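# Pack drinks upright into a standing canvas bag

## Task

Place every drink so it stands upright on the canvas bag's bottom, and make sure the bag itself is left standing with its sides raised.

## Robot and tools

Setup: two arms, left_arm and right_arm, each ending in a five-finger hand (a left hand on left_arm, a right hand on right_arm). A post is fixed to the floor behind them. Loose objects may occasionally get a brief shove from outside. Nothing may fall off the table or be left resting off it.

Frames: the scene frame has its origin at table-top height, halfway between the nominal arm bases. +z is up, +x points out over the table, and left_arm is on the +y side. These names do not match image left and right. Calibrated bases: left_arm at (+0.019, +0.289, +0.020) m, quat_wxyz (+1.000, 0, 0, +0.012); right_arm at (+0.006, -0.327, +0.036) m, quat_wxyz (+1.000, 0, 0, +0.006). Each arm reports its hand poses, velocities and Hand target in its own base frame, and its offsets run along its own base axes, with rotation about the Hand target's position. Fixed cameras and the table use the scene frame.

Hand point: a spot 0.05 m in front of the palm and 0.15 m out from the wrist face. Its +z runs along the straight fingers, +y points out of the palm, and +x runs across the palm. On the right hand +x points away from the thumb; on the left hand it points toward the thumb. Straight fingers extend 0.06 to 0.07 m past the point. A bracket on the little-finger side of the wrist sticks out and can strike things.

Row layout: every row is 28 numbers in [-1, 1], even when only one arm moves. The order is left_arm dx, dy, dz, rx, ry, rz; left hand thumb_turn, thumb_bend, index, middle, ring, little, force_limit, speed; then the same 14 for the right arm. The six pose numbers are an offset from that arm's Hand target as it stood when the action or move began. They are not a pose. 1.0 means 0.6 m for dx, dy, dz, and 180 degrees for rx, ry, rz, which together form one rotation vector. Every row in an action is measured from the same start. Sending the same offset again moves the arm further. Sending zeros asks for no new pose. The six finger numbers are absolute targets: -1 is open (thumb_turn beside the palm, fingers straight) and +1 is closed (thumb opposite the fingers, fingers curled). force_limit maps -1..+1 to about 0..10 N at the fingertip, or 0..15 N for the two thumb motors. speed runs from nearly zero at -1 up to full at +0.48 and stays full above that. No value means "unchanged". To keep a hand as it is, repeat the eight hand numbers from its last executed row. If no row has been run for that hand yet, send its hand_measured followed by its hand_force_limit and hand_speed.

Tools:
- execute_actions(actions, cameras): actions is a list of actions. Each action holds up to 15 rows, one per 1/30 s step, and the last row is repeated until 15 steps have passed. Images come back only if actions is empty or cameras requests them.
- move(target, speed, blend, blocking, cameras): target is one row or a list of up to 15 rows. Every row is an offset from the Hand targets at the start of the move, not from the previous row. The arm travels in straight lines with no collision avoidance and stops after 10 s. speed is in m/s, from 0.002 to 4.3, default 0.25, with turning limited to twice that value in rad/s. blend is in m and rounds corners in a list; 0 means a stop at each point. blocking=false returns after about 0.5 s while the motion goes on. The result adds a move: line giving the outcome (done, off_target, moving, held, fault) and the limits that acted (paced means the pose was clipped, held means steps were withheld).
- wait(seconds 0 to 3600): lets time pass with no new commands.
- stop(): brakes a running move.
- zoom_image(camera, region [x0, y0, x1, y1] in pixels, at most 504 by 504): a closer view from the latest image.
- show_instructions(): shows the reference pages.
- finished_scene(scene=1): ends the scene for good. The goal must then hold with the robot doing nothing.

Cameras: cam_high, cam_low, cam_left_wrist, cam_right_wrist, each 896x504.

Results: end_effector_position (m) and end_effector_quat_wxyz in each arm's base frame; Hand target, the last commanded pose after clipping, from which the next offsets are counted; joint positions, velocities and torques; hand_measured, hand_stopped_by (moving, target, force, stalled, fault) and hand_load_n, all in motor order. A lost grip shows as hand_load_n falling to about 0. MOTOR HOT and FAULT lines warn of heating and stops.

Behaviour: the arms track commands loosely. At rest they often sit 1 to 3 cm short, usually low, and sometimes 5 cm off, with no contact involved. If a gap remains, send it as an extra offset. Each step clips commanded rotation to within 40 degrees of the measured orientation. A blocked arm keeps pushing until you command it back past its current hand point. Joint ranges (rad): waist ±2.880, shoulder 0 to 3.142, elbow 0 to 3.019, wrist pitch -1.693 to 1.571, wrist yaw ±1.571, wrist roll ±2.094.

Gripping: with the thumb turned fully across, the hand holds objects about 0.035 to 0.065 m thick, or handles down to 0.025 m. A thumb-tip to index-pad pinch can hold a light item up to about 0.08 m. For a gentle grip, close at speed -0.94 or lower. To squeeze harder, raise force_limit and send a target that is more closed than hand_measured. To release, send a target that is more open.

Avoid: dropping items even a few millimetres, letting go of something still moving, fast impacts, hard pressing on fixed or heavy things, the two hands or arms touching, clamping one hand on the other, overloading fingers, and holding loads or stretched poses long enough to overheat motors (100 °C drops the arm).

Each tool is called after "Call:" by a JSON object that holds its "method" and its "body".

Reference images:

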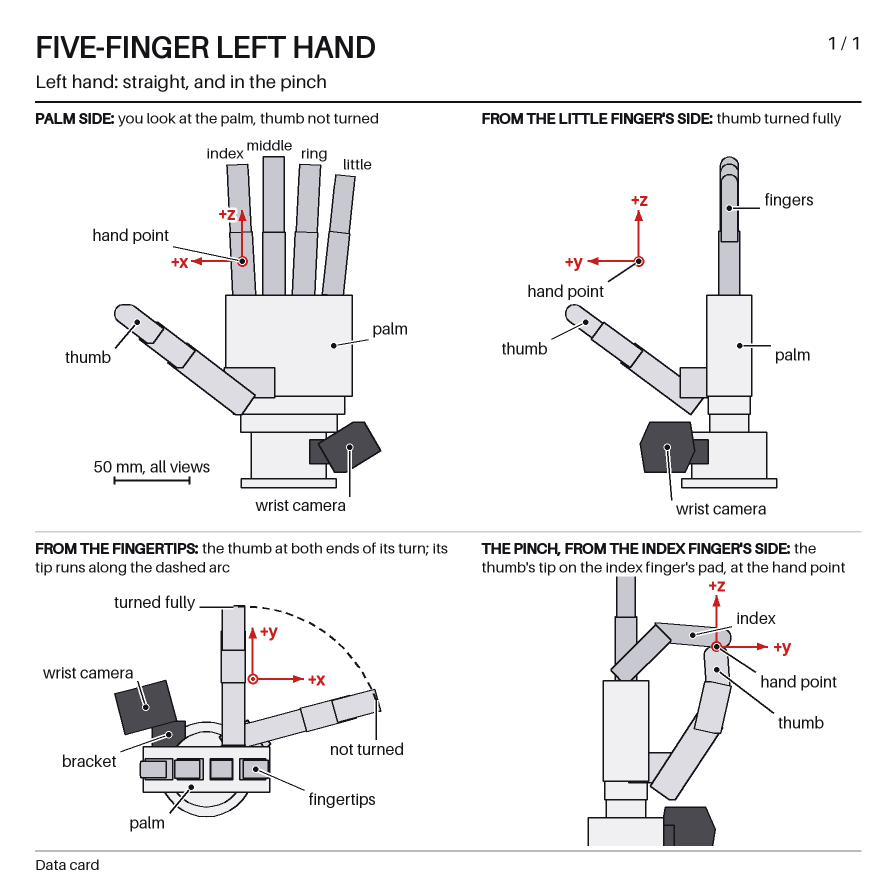

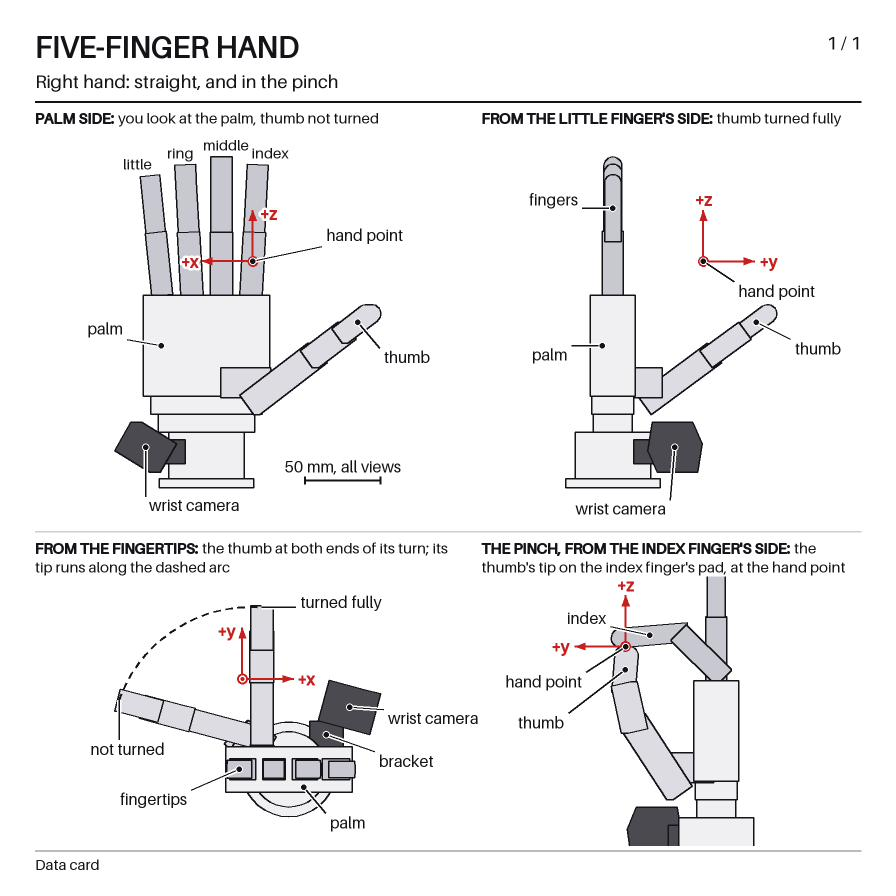

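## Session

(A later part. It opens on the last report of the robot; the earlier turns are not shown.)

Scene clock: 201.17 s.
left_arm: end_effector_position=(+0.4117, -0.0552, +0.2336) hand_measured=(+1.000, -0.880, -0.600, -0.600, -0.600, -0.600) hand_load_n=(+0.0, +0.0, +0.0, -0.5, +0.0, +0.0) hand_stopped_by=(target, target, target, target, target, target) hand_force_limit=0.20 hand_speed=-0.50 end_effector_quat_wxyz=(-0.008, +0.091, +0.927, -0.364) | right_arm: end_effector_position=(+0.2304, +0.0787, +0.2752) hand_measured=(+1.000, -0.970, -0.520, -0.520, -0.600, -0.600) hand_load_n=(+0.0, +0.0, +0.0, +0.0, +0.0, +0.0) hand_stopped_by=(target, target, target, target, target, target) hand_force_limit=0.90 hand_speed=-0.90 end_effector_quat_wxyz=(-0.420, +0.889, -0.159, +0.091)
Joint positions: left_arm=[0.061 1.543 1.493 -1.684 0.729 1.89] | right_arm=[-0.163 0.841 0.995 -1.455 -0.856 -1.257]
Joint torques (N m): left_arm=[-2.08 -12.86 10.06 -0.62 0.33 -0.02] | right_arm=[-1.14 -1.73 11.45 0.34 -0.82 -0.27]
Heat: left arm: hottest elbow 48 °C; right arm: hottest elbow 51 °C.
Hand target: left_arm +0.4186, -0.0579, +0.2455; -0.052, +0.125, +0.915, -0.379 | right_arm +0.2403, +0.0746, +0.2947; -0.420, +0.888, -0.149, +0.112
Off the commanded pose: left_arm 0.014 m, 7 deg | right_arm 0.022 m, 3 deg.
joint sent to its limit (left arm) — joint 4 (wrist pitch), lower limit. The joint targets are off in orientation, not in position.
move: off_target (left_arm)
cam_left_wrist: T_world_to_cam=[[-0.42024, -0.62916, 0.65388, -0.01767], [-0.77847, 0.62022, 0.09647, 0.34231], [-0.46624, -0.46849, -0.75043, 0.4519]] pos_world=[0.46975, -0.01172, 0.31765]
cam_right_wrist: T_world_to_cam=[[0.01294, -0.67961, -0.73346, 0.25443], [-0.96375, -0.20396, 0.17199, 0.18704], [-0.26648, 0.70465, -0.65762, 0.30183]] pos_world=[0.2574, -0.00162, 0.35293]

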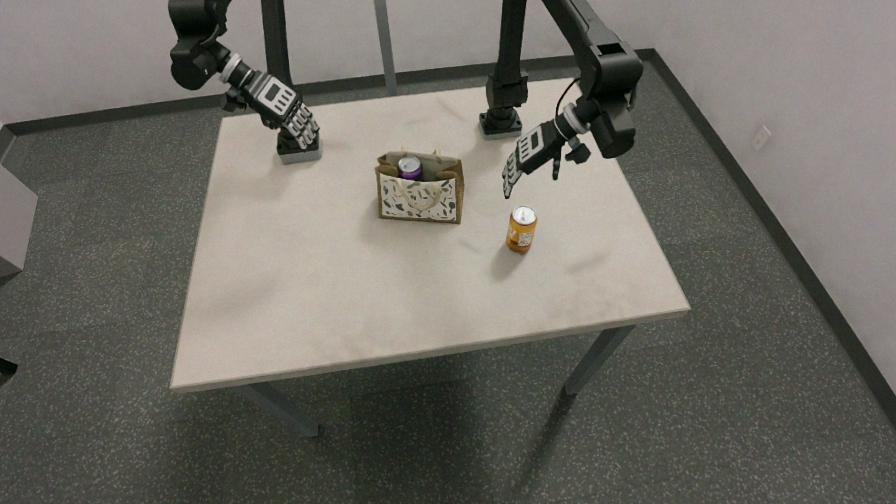

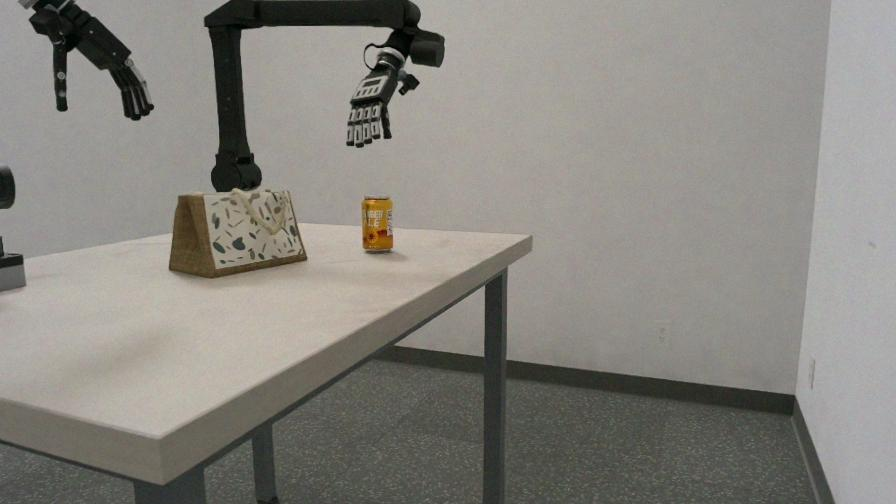

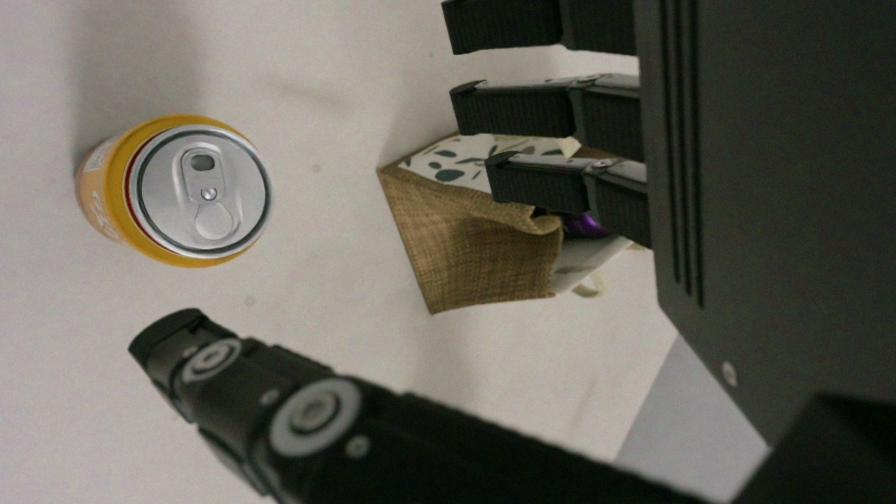

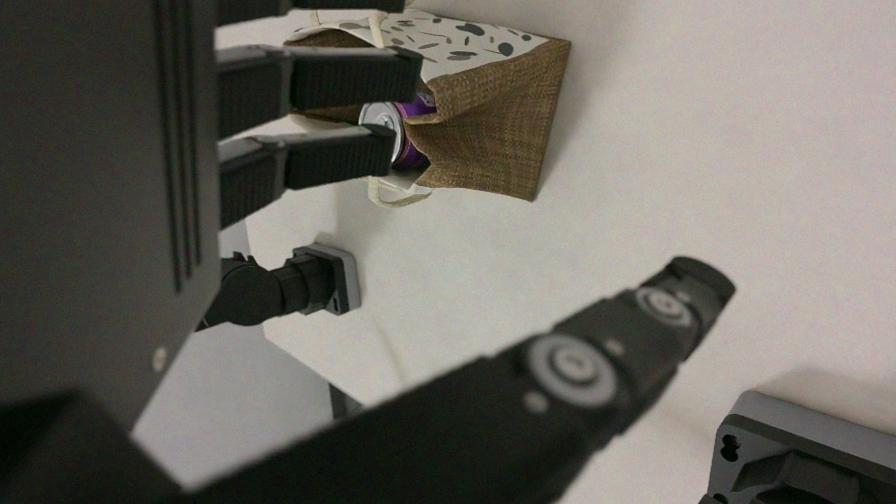

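Call:
{"method": "move", "body": {"target": [0,0,-0.1,0,0,0,1,-0.88,-0.6,-0.6,-0.6,-0.6,0.2,-0.5, 0,0,0,0,0,0,1,-0.97,-0.52,-0.52,-0.6,-0.6,0.9,-0.9], "speed": 0.15, "cameras": ["cam_high","cam_low","cam_left_wrist"]}}

Call:
{"method": "zoom_image", "body": {"camera": "cam_high", "region": [450, 100, 600, 260]}}

Call:
{"method": "zoom_image", "body": {"camera": "cam_low", "region": [310, 90, 450, 260]}}

Scene clock: 204.17 s.
left_arm: end_effector_position=(+0.4205, -0.0549, +0.1870) hand_measured=(+1.000, -0.880, -0.600, -0.600, -0.600, -0.600) hand_load_n=(+0.0, +0.0, +0.0, +0.0, +0.0, +0.0) hand_stopped_by=(target, target, target, target, target, target) hand_force_limit=0.20 hand_speed=-0.50 end_effector_quat_wxyz=(-0.042, +0.119, +0.918, -0.376) | right_arm: end_effector_position=(+0.2304, +0.0787, +0.2752) hand_measured=(+1.000, -0.970, -0.520, -0.520, -0.600, -0.600) hand_load_n=(+0.0, +0.0, +0.0, +0.0, +0.0, +0.0) hand_stopped_by=(target, target, target, target, target, target) hand_force_limit=0.90 hand_speed=-0.90 end_effector_quat_wxyz=(-0.420, +0.889, -0.159, +0.091)
Joint positions: left_arm=[0.061 1.642 1.473 -1.685 0.733 1.998] | right_arm=[-0.163 0.841 0.995 -1.455 -0.856 -1.257]
Joint torques (N m): left_arm=[-1.85 -13.8 7.3 -0.79 0.46 -0.01] | right_arm=[-1.08 -1.73 11.47 0.34 -0.82 -0.27]
Heat: left arm: hottest elbow 47 °C; right arm: hottest elbow 51 °C.
Hand target: left_arm +0.4185, -0.0580, +0.1855; -0.052, +0.125, +0.915, -0.379 | right_arm +0.2403, +0.0746, +0.2947; -0.420, +0.888, -0.149, +0.112
Off the commanded pose: left_arm 0.004 m, 1 deg | right_arm 0.022 m, 3 deg.
joint sent to its limit (left arm) — joint 4 (wrist pitch), lower limit. The joint targets still meet the commanded pose.
move: done
cam_left_wrist: T_world_to_cam=[[-0.43639, -0.5794, 0.68837, 0.01977], [-0.723, 0.6812, 0.11503, 0.33004], [-0.53557, -0.4475, -0.71618, 0.4451]] pos_world=[0.48562, -0.01419, 0.2672]

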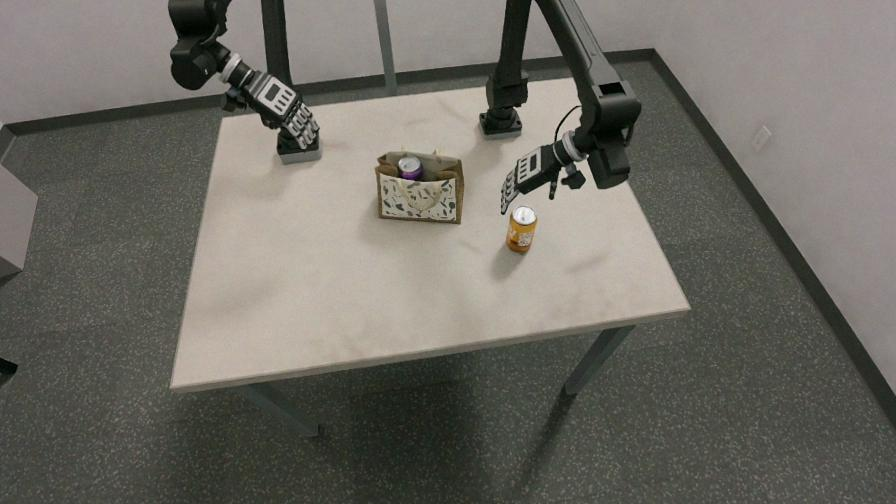

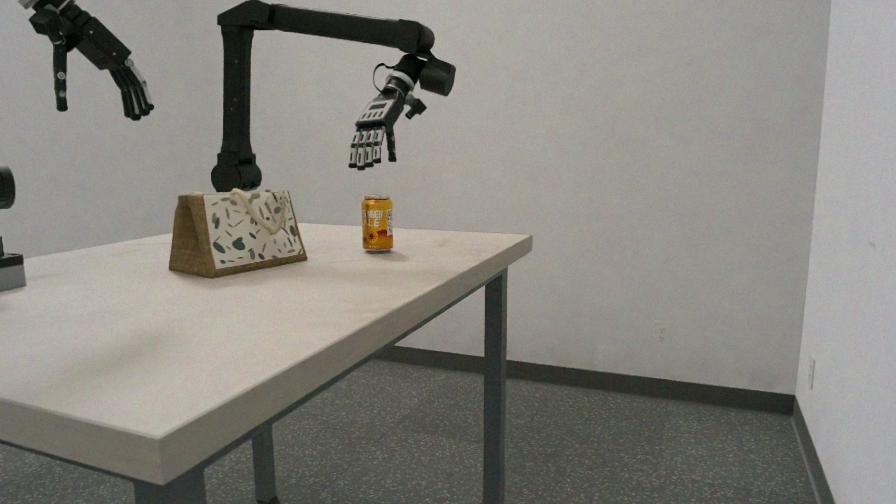

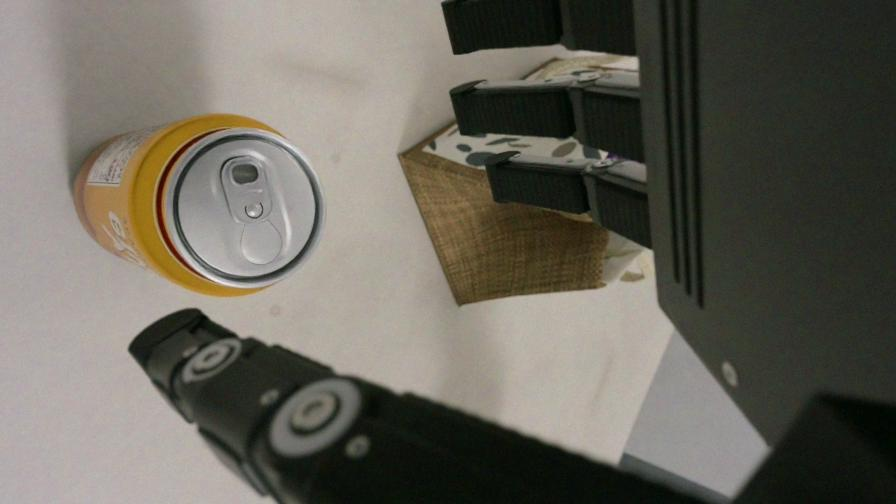

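Scaled by 3.150 from the camera's image (finer frame: 1280x720).

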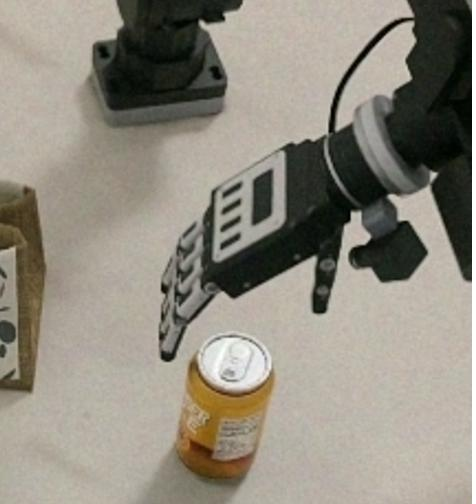

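Scaled by 2.965 from the camera's image (finer frame: 1280x720).

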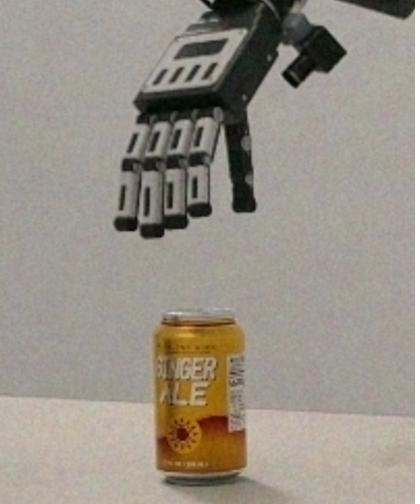

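Call:
{"method": "zoom_image", "body": {"camera": "cam_high", "region": [490, 160, 560, 230]}}

Call:
{"method": "zoom_image", "body": {"camera": "cam_low", "region": [340, 120, 410, 210]}}

Scaled by 7.200 from the camera's image (finer frame: 1280x720).

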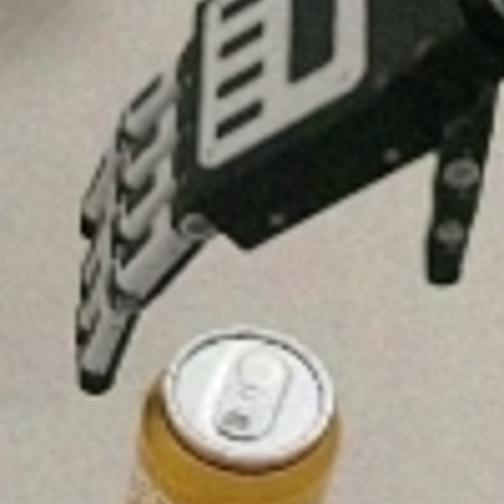

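Scaled by 5.600 from the camera's image (finer frame: 1280x720).

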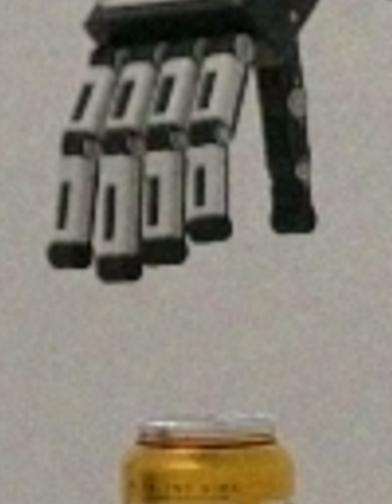

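Call:
{"method": "move", "body": {"target": [0.0067,-0.005,-0.14,0,0,0,1,-0.88,-0.6,-0.6,-0.6,-0.6,0.2,-0.5, 0,0,0,0,0,0,1,-0.97,-0.52,-0.52,-0.6,-0.6,0.9,-0.9], "speed": 0.1, "cameras": ["cam_high","cam_low","cam_left_wrist"]}}

Call:
{"method": "zoom_image", "body": {"camera": "cam_high", "region": [480, 160, 580, 260]}}

Call:
{"method": "zoom_image", "body": {"camera": "cam_low", "region": [330, 150, 430, 260]}}

Scene clock: 207.17 s.
left_arm: end_effector_position=(+0.4225, -0.0553, +0.1092) hand_measured=(+1.000, -0.880, -0.600, -0.600, -0.600, -0.600) hand_load_n=(+0.0, +0.0, +0.0, +0.0, +0.0, +0.0) hand_stopped_by=(target, target, target, target, target, target) hand_force_limit=0.20 hand_speed=-0.50 end_effector_quat_wxyz=(-0.047, +0.118, +0.917, -0.378) | right_arm: end_effector_position=(+0.2304, +0.0787, +0.2752) hand_measured=(+1.000, -0.970, -0.520, -0.520, -0.600, -0.600) hand_load_n=(+0.0, +0.0, +0.0, +0.0, +0.0, +0.0) hand_stopped_by=(target, target, target, target, target, target) hand_force_limit=0.90 hand_speed=-0.90 end_effector_quat_wxyz=(-0.420, +0.889, -0.159, +0.091)
Joint positions: left_arm=[0.06 1.708 1.344 -1.501 0.734 2] | right_arm=[-0.163 0.841 0.995 -1.455 -0.856 -1.257]
Joint torques (N m): left_arm=[-2.32 -13.27 6.69 -0.23 0.52 -0.03] | right_arm=[-1.2 -1.67 11.47 0.36 -0.83 -0.26]
Heat: left arm: hottest elbow 47 °C; right arm: hottest elbow 51 °C.
Hand target: left_arm +0.4226, -0.0611, +0.1016; -0.052, +0.126, +0.915, -0.379 | right_arm +0.2403, +0.0746, +0.2947; -0.420, +0.888, -0.149, +0.112
Off the commanded pose: left_arm 0.010 m, 1 deg | right_arm 0.022 m, 3 deg.
move: done
cam_left_wrist: T_world_to_cam=[[-0.43108, -0.57704, 0.69368, 0.07121], [-0.72047, 0.68295, 0.12038, 0.33912], [-0.54322, -0.44789, -0.71015, 0.3928]] pos_world=[0.4884, -0.01458, 0.18873]

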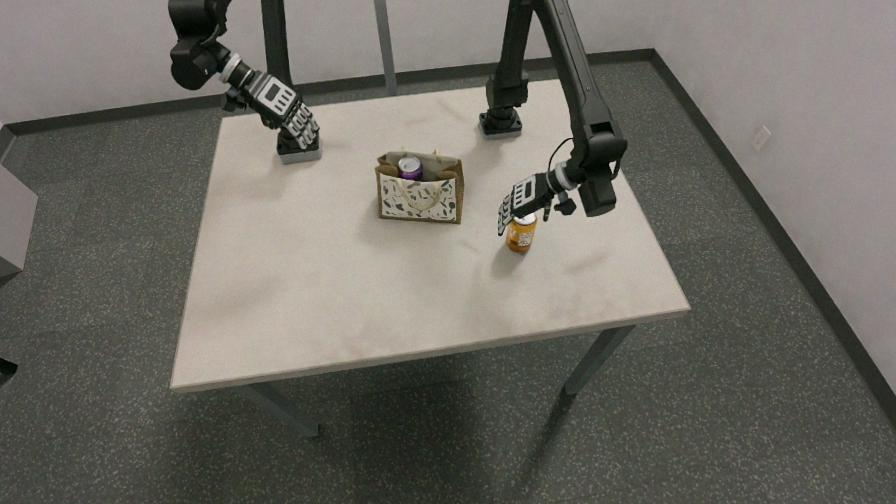

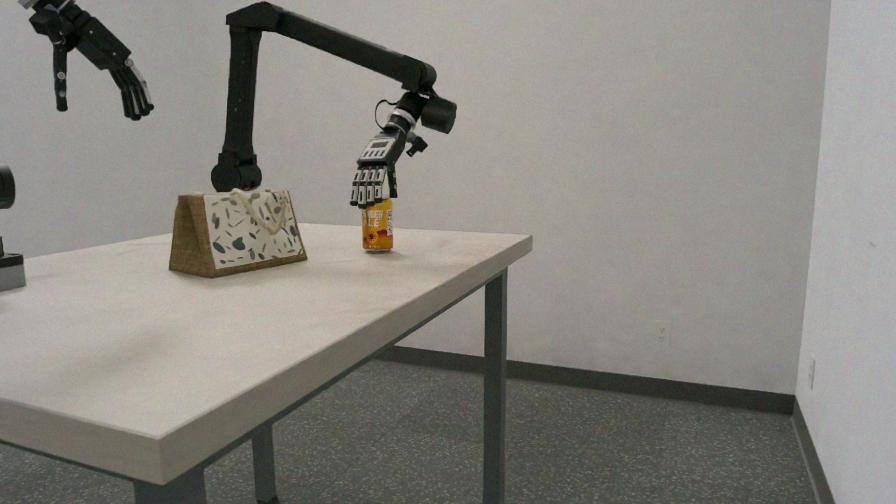

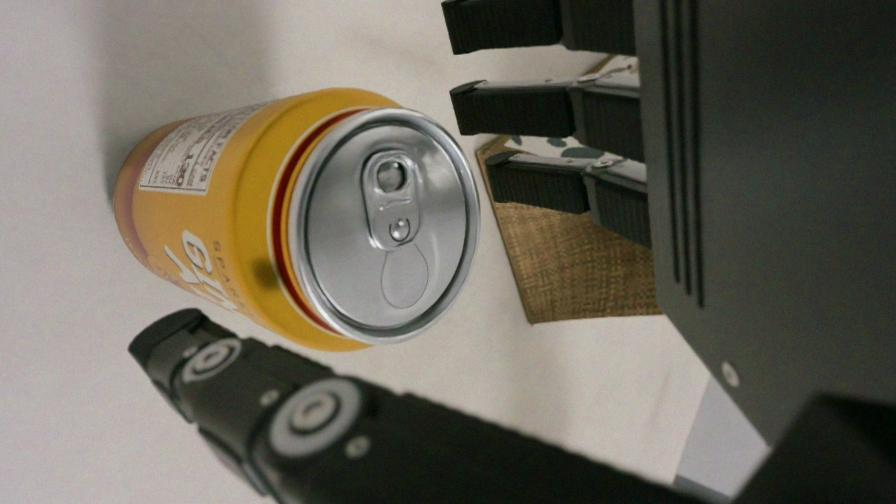

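Scaled by 5.040 from the camera's image (finer frame: 1280x720).

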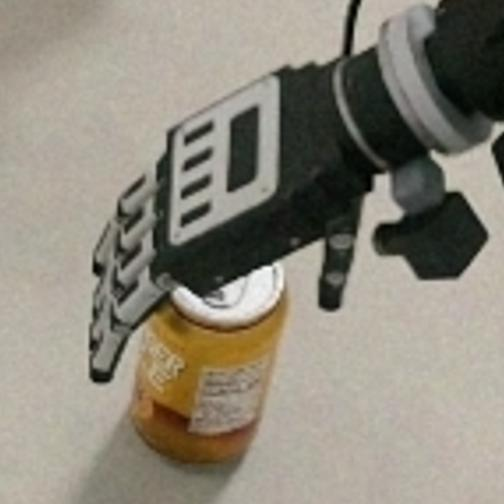

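Scaled by 4.582 from the camera's image (finer frame: 1280x720).

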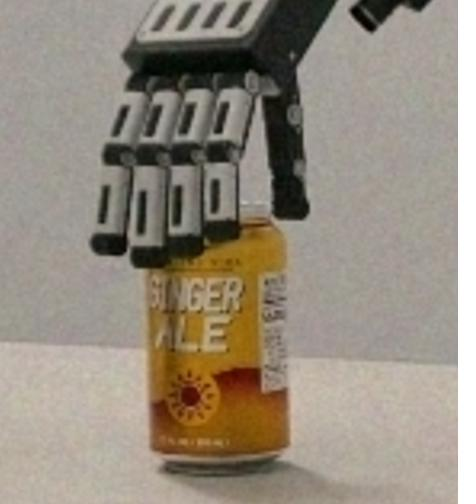

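Call:
{"method": "move", "body": {"target": [0.0057,-0.005,-0.048,0,0,0,1,-0.88,-0.6,-0.6,-0.6,-0.6,0.2,-0.5, 0,0,0,0,0,0,1,-0.97,-0.52,-0.52,-0.6,-0.6,0.9,-0.9], "speed": 0.06, "cameras": ["cam_high","cam_low","cam_left_wrist"]}}

Call:
{"method": "zoom_image", "body": {"camera": "cam_high", "region": [480, 160, 580, 260]}}

Call:
{"method": "zoom_image", "body": {"camera": "cam_low", "region": [330, 150, 430, 260]}}

Scene clock: 209.37 s.
left_arm: end_effector_position=(+0.4274, -0.0577, +0.0812) hand_measured=(+1.000, -0.880, -0.600, -0.600, -0.600, -0.600) hand_load_n=(+0.0, +0.0, +0.0, +0.0, -0.5, +0.0) hand_stopped_by=(target, target, target, target, target, target) hand_force_limit=0.20 hand_speed=-0.50 end_effector_quat_wxyz=(-0.044, +0.122, +0.917, -0.378) | right_arm: end_effector_position=(+0.2304, +0.0787, +0.2752) hand_measured=(+1.000, -0.970, -0.520, -0.520, -0.600, -0.600) hand_load_n=(+0.0, +0.0, +0.0, +0.0, +0.0, +0.0) hand_stopped_by=(target, target, target, target, target, target) hand_force_limit=0.90 hand_speed=-0.90 end_effector_quat_wxyz=(-0.420, +0.889, -0.159, +0.091)
Joint positions: left_arm=[0.054 1.743 1.313 -1.427 0.736 2] | right_arm=[-0.163 0.841 0.995 -1.455 -0.856 -1.257]
Joint torques (N m): left_arm=[-2.37 -13.68 6.45 -0.2 0.52 -0.12] | right_arm=[-1.08 -1.67 11.47 0.36 -0.82 -0.27]
Heat: left arm: hottest elbow 47 °C; right arm: hottest elbow 52 °C.
Hand target: left_arm +0.4260, -0.0639, +0.0727; -0.052, +0.125, +0.915, -0.379 | right_arm +0.2403, +0.0746, +0.2947; -0.420, +0.888, -0.149, +0.112
Off the commanded pose: left_arm 0.011 m, 1 deg | right_arm 0.022 m, 3 deg.
move: off_target (left_arm)
cam_left_wrist: T_world_to_cam=[[-0.43998, -0.57408, 0.69054, 0.09564], [-0.71784, 0.68687, 0.11366, 0.34737], [-0.53956, -0.44569, -0.71431, 0.37341]] pos_world=[0.49291, -0.01727, 0.1612]

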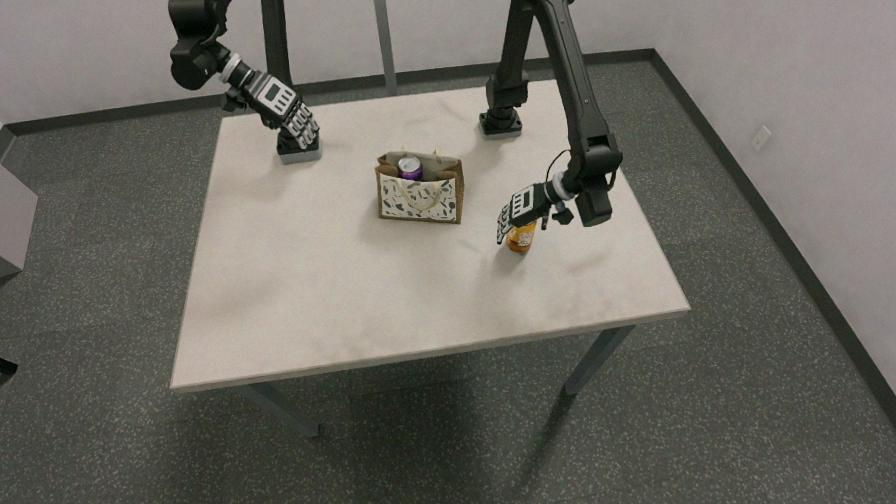

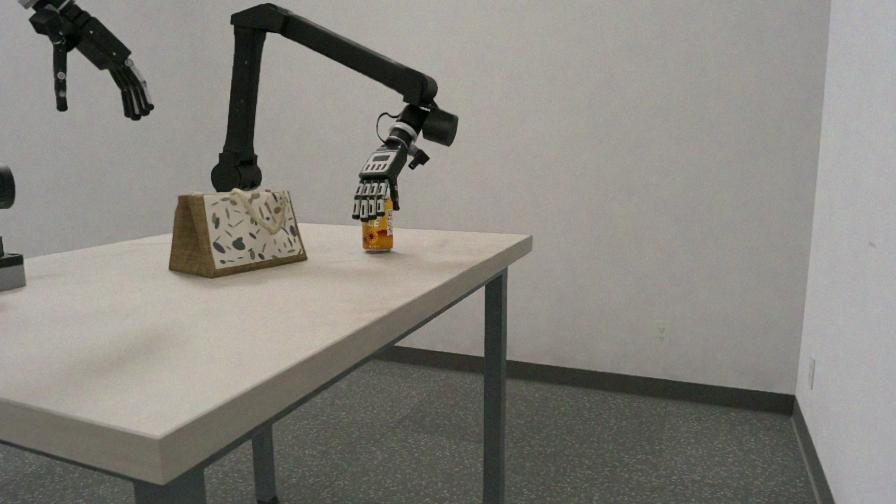

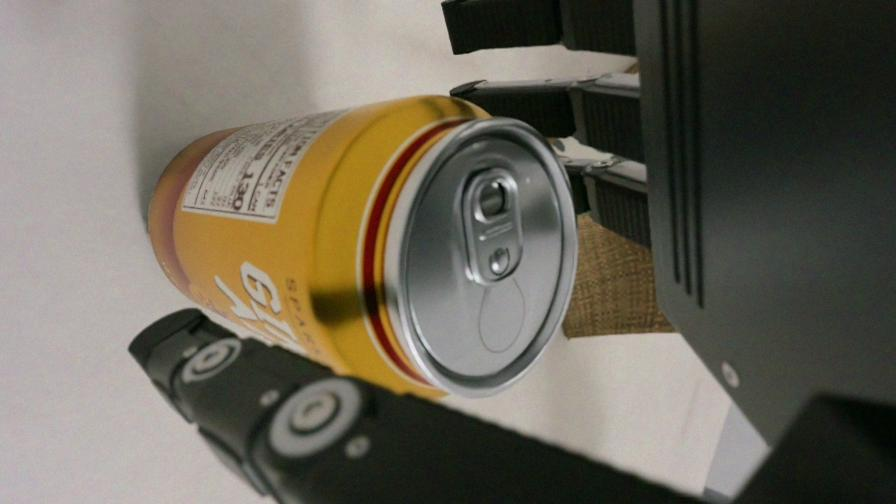

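Scaled by 5.040 from the camera's image (finer frame: 1280x720).

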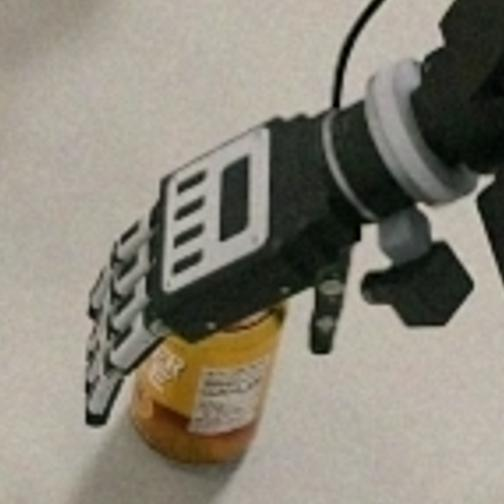

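Scaled by 4.582 from the camera's image (finer frame: 1280x720).

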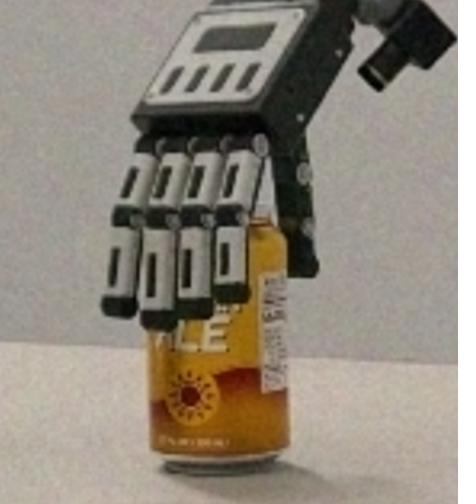

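Call:
{"method": "move", "body": {"target": [0,0,0,0,0,0,1,0.2,0.1,0.1,-0.6,-0.6,-0.3,-0.92, 0,0,0,0,0,0,1,-0.97,-0.52,-0.52,-0.6,-0.6,0.9,-0.9], "speed": 0.06, "cameras": ["cam_high","cam_low","cam_left_wrist"]}}

Call:
{"method": "zoom_image", "body": {"camera": "cam_low", "region": [330, 150, 430, 260]}}

Scene clock: 211.57 s.
left_arm: end_effector_position=(+0.4273, -0.0598, +0.0814) hand_measured=(+1.000, -0.710, -0.288, -0.266, -0.600, -0.600) hand_load_n=(+0.5, +5.5, +2.5, +4.0, +0.0, +0.0) hand_stopped_by=(target, force, force, force, target, target) hand_force_limit=-0.30 hand_speed=-0.92 end_effector_quat_wxyz=(-0.044, +0.123, +0.916, -0.379) | right_arm: end_effector_position=(+0.2304, +0.0787, +0.2752) hand_measured=(+1.000, -0.970, -0.520, -0.520, -0.600, -0.600) hand_load_n=(+0.0, +0.0, +0.0, +0.0, +0.0, +0.0) hand_stopped_by=(target, target, target, target, target, target) hand_force_limit=0.90 hand_speed=-0.90 end_effector_quat_wxyz=(-0.420, +0.889, -0.159, +0.091)
Joint positions: left_arm=[0.05 1.743 1.313 -1.427 0.739 2] | right_arm=[-0.163 0.841 0.995 -1.455 -0.856 -1.257]
Joint torques (N m): left_arm=[-2.08 -13.51 6.45 -0.21 0.42 -0.12] | right_arm=[-1.08 -1.9 11.47 0.31 -0.82 -0.27]
Heat: left arm: hottest elbow 46 °C; right arm: hottest elbow 52 °C.
Hand target: left_arm +0.4260, -0.0640, +0.0727; -0.052, +0.125, +0.915, -0.379 | right_arm +0.2403, +0.0746, +0.2947; -0.420, +0.888, -0.149, +0.112
Off the commanded pose: left_arm 0.010 m, 1 deg | right_arm 0.022 m, 3 deg.
move: done
cam_left_wrist: T_world_to_cam=[[-0.44182, -0.57091, 0.692, 0.09505], [-0.71573, 0.68938, 0.11178, 0.34804], [-0.54086, -0.44589, -0.7132, 0.37295]] pos_world=[0.49281, -0.01937, 0.16131]

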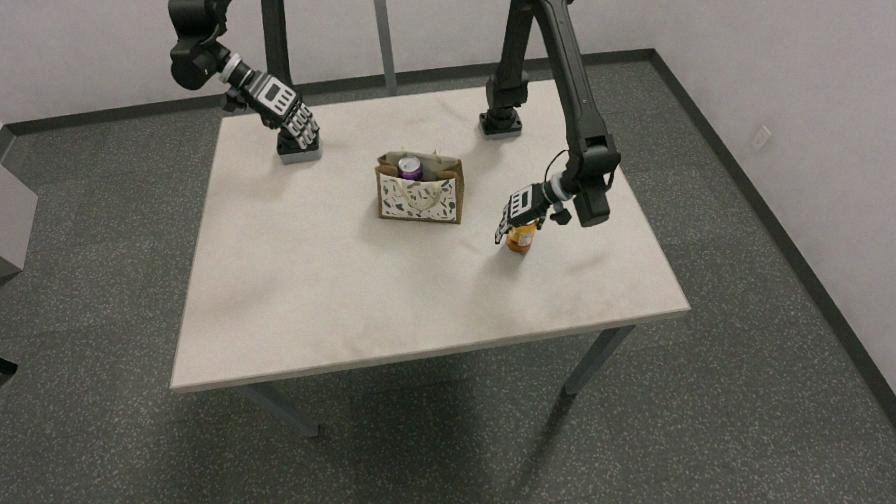

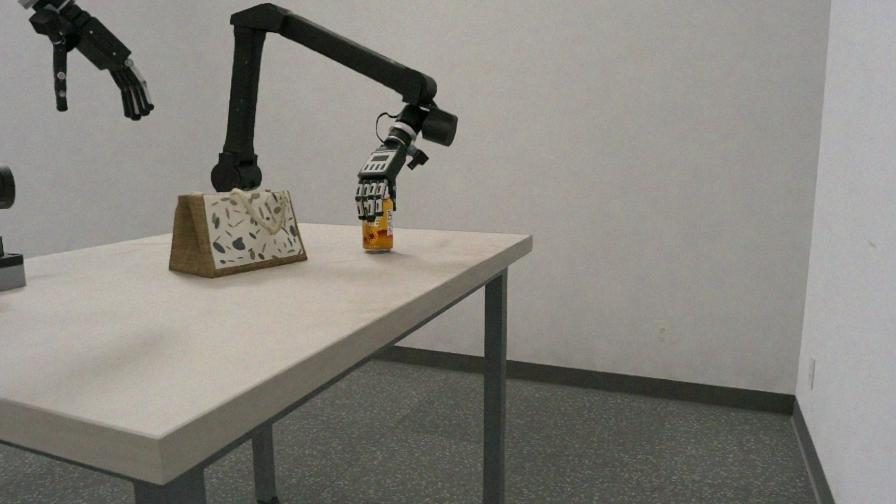

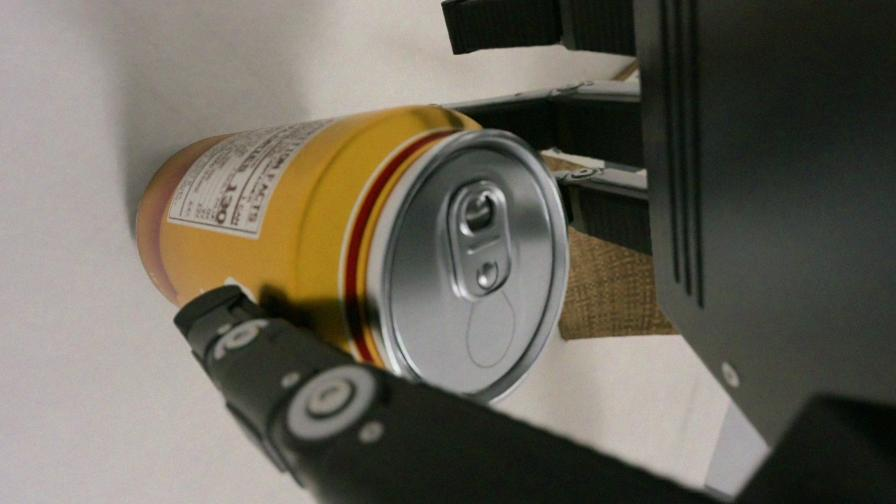

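Scaled by 4.582 from the camera's image (finer frame: 1280x720).

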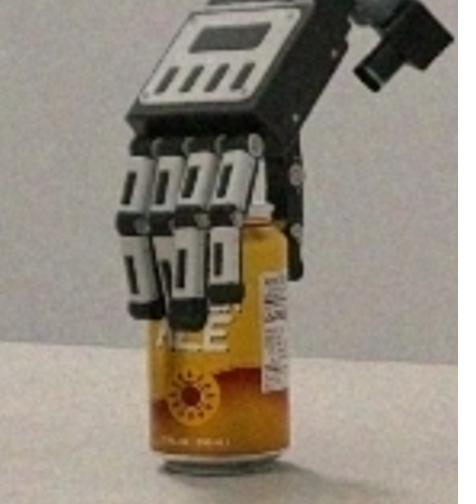

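Call:
{"method": "move", "body": {"target": [0,0,0,0,0,0,1,0.3,0.2,0.2,-0.6,-0.6,0.9,-0.92, 0,0,0,0,0,0,1,-0.97,-0.52,-0.52,-0.6,-0.6,0.9,-0.9], "speed": 0.06}}

Call:
{"method": "move", "body": {"target": [0.01,0.0,0.06,0,0,0,1,0.3,0.2,0.2,-0.6,-0.6,0.9,-0.92, 0,0,0,0,0,0,1,-0.97,-0.52,-0.52,-0.6,-0.6,0.9,-0.9], "speed": 0.04, "cameras": ["cam_high","cam_low","cam_left_wrist"]}}

Call:
{"method": "zoom_image", "body": {"camera": "cam_low", "region": [330, 150, 430, 260]}}

Scene clock: 214.63 s.
left_arm: end_effector_position=(+0.4272, -0.0606, +0.0815) hand_measured=(+1.000, -0.690, -0.216, -0.194, -0.600, -0.600) hand_load_n=(+1.0, +17.0, +10.0, +9.5, +0.0, +0.0) hand_stopped_by=(target, force, force, force, target, target) hand_force_limit=0.90 hand_speed=-0.92 end_effector_quat_wxyz=(-0.044, +0.124, +0.916, -0.379) | right_arm: end_effector_position=(+0.2304, +0.0787, +0.2752) hand_measured=(+1.000, -0.970, -0.520, -0.520, -0.600, -0.600) hand_load_n=(+0.0, +0.0, +0.0, +0.0, +0.0, +0.0) hand_stopped_by=(target, target, target, target, target, target) hand_force_limit=0.90 hand_speed=-0.90 end_effector_quat_wxyz=(-0.420, +0.889, -0.159, +0.091)
Joint positions: left_arm=[0.049 1.743 1.313 -1.427 0.74 2] | right_arm=[-0.163 0.841 0.995 -1.455 -0.856 -1.257]
Joint torques (N m): left_arm=[-1.96 -13.51 6.45 -0.18 0.36 -0.12] | right_arm=[-1.2 -1.79 11.48 0.32 -0.81 -0.26]
Heat: left arm: hottest elbow 46 °C; right arm: hottest elbow 52 °C.
Hand target: left_arm +0.4260, -0.0640, +0.0727; -0.052, +0.125, +0.915, -0.379 | right_arm +0.2403, +0.0746, +0.2947; -0.420, +0.888, -0.149, +0.112
Off the commanded pose: left_arm 0.009 m, 1 deg | right_arm 0.022 m, 3 deg.
move: done

Scene clock: 215.97 s.
left_arm: end_effector_position=(+0.4174, -0.0599, +0.0902) hand_measured=(+1.000, -0.690, -0.216, -0.194, -0.600, -0.600) hand_load_n=(+1.0, +16.5, +9.0, +9.0, +0.0, +0.0) hand_stopped_by=(target, force, force, force, target, target) hand_force_limit=0.90 hand_speed=-0.92 end_effector_quat_wxyz=(-0.067, +0.115, +0.915, -0.380) | right_arm: end_effector_position=(+0.2304, +0.0787, +0.2752) hand_measured=(+1.000, -0.970, -0.520, -0.520, -0.600, -0.600) hand_load_n=(+0.0, +0.0, +0.0, +0.0, +0.0, +0.0) hand_stopped_by=(target, target, target, target, target, target) hand_force_limit=0.90 hand_speed=-0.90 end_effector_quat_wxyz=(-0.420, +0.889, -0.159, +0.091)
Joint positions: left_arm=[0.049 1.743 1.328 -1.491 0.734 2] | right_arm=[-0.163 0.841 0.995 -1.455 -0.856 -1.257]
Joint torques (N m): left_arm=[-1.96 -15.27 10.22 -1.32 0.61 -0.13] | right_arm=[-1.08 -1.79 11.48 0.32 -0.82 -0.27]
Heat: left arm: hottest elbow 45 °C; right arm: hottest elbow 52 °C.
Hand target: left_arm +0.4319, -0.0639, +0.1086; -0.052, +0.125, +0.915, -0.379 | right_arm +0.2403, +0.0746, +0.2947; -0.420, +0.888, -0.149, +0.112
Off the commanded pose: left_arm 0.024 m, 2 deg | right_arm 0.022 m, 3 deg.
move: off_target (left_arm)
cam_left_wrist: T_world_to_cam=[[-0.40923, -0.57137, 0.71138, 0.06928], [-0.70756, 0.69099, 0.14796, 0.33348], [-0.5761, -0.4428, -0.68705, 0.38637]] pos_world=[0.48689, -0.01976, 0.16683]

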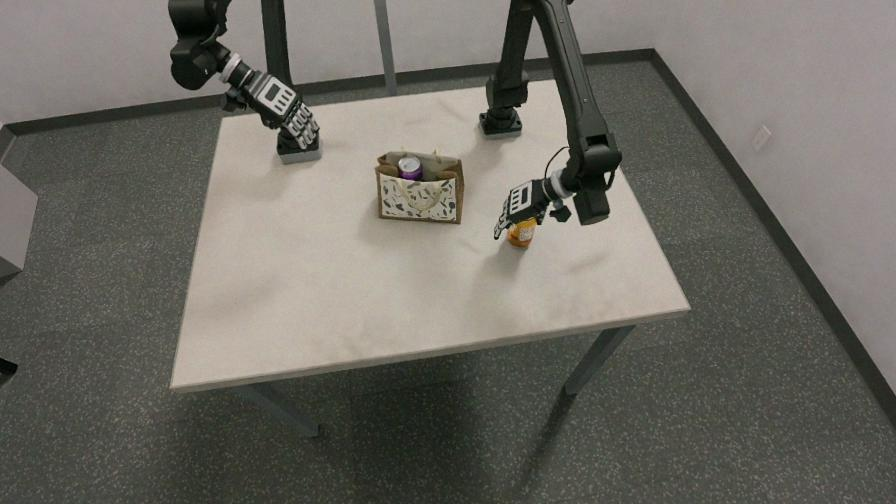

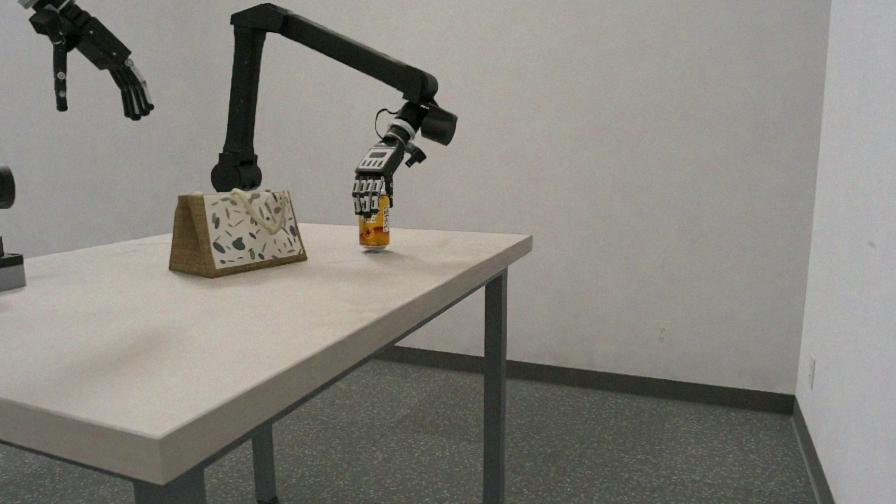

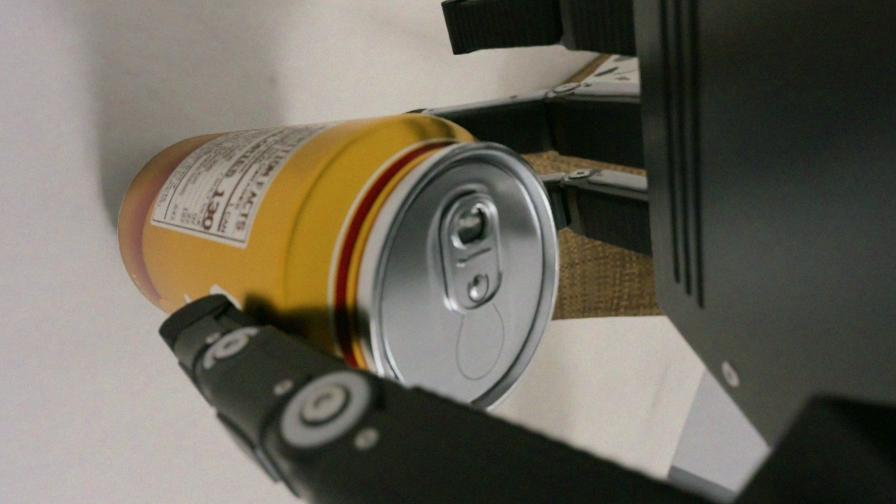

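Scaled by 4.582 from the camera's image (finer frame: 1280x720).

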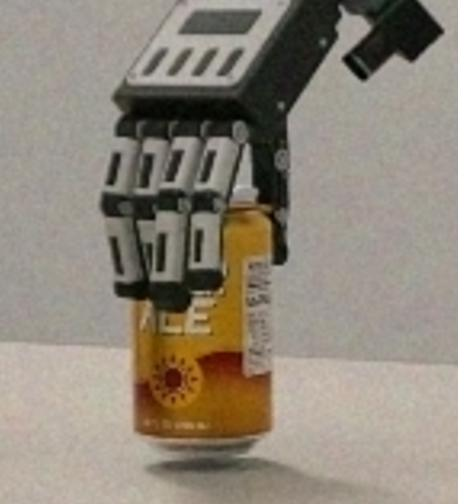

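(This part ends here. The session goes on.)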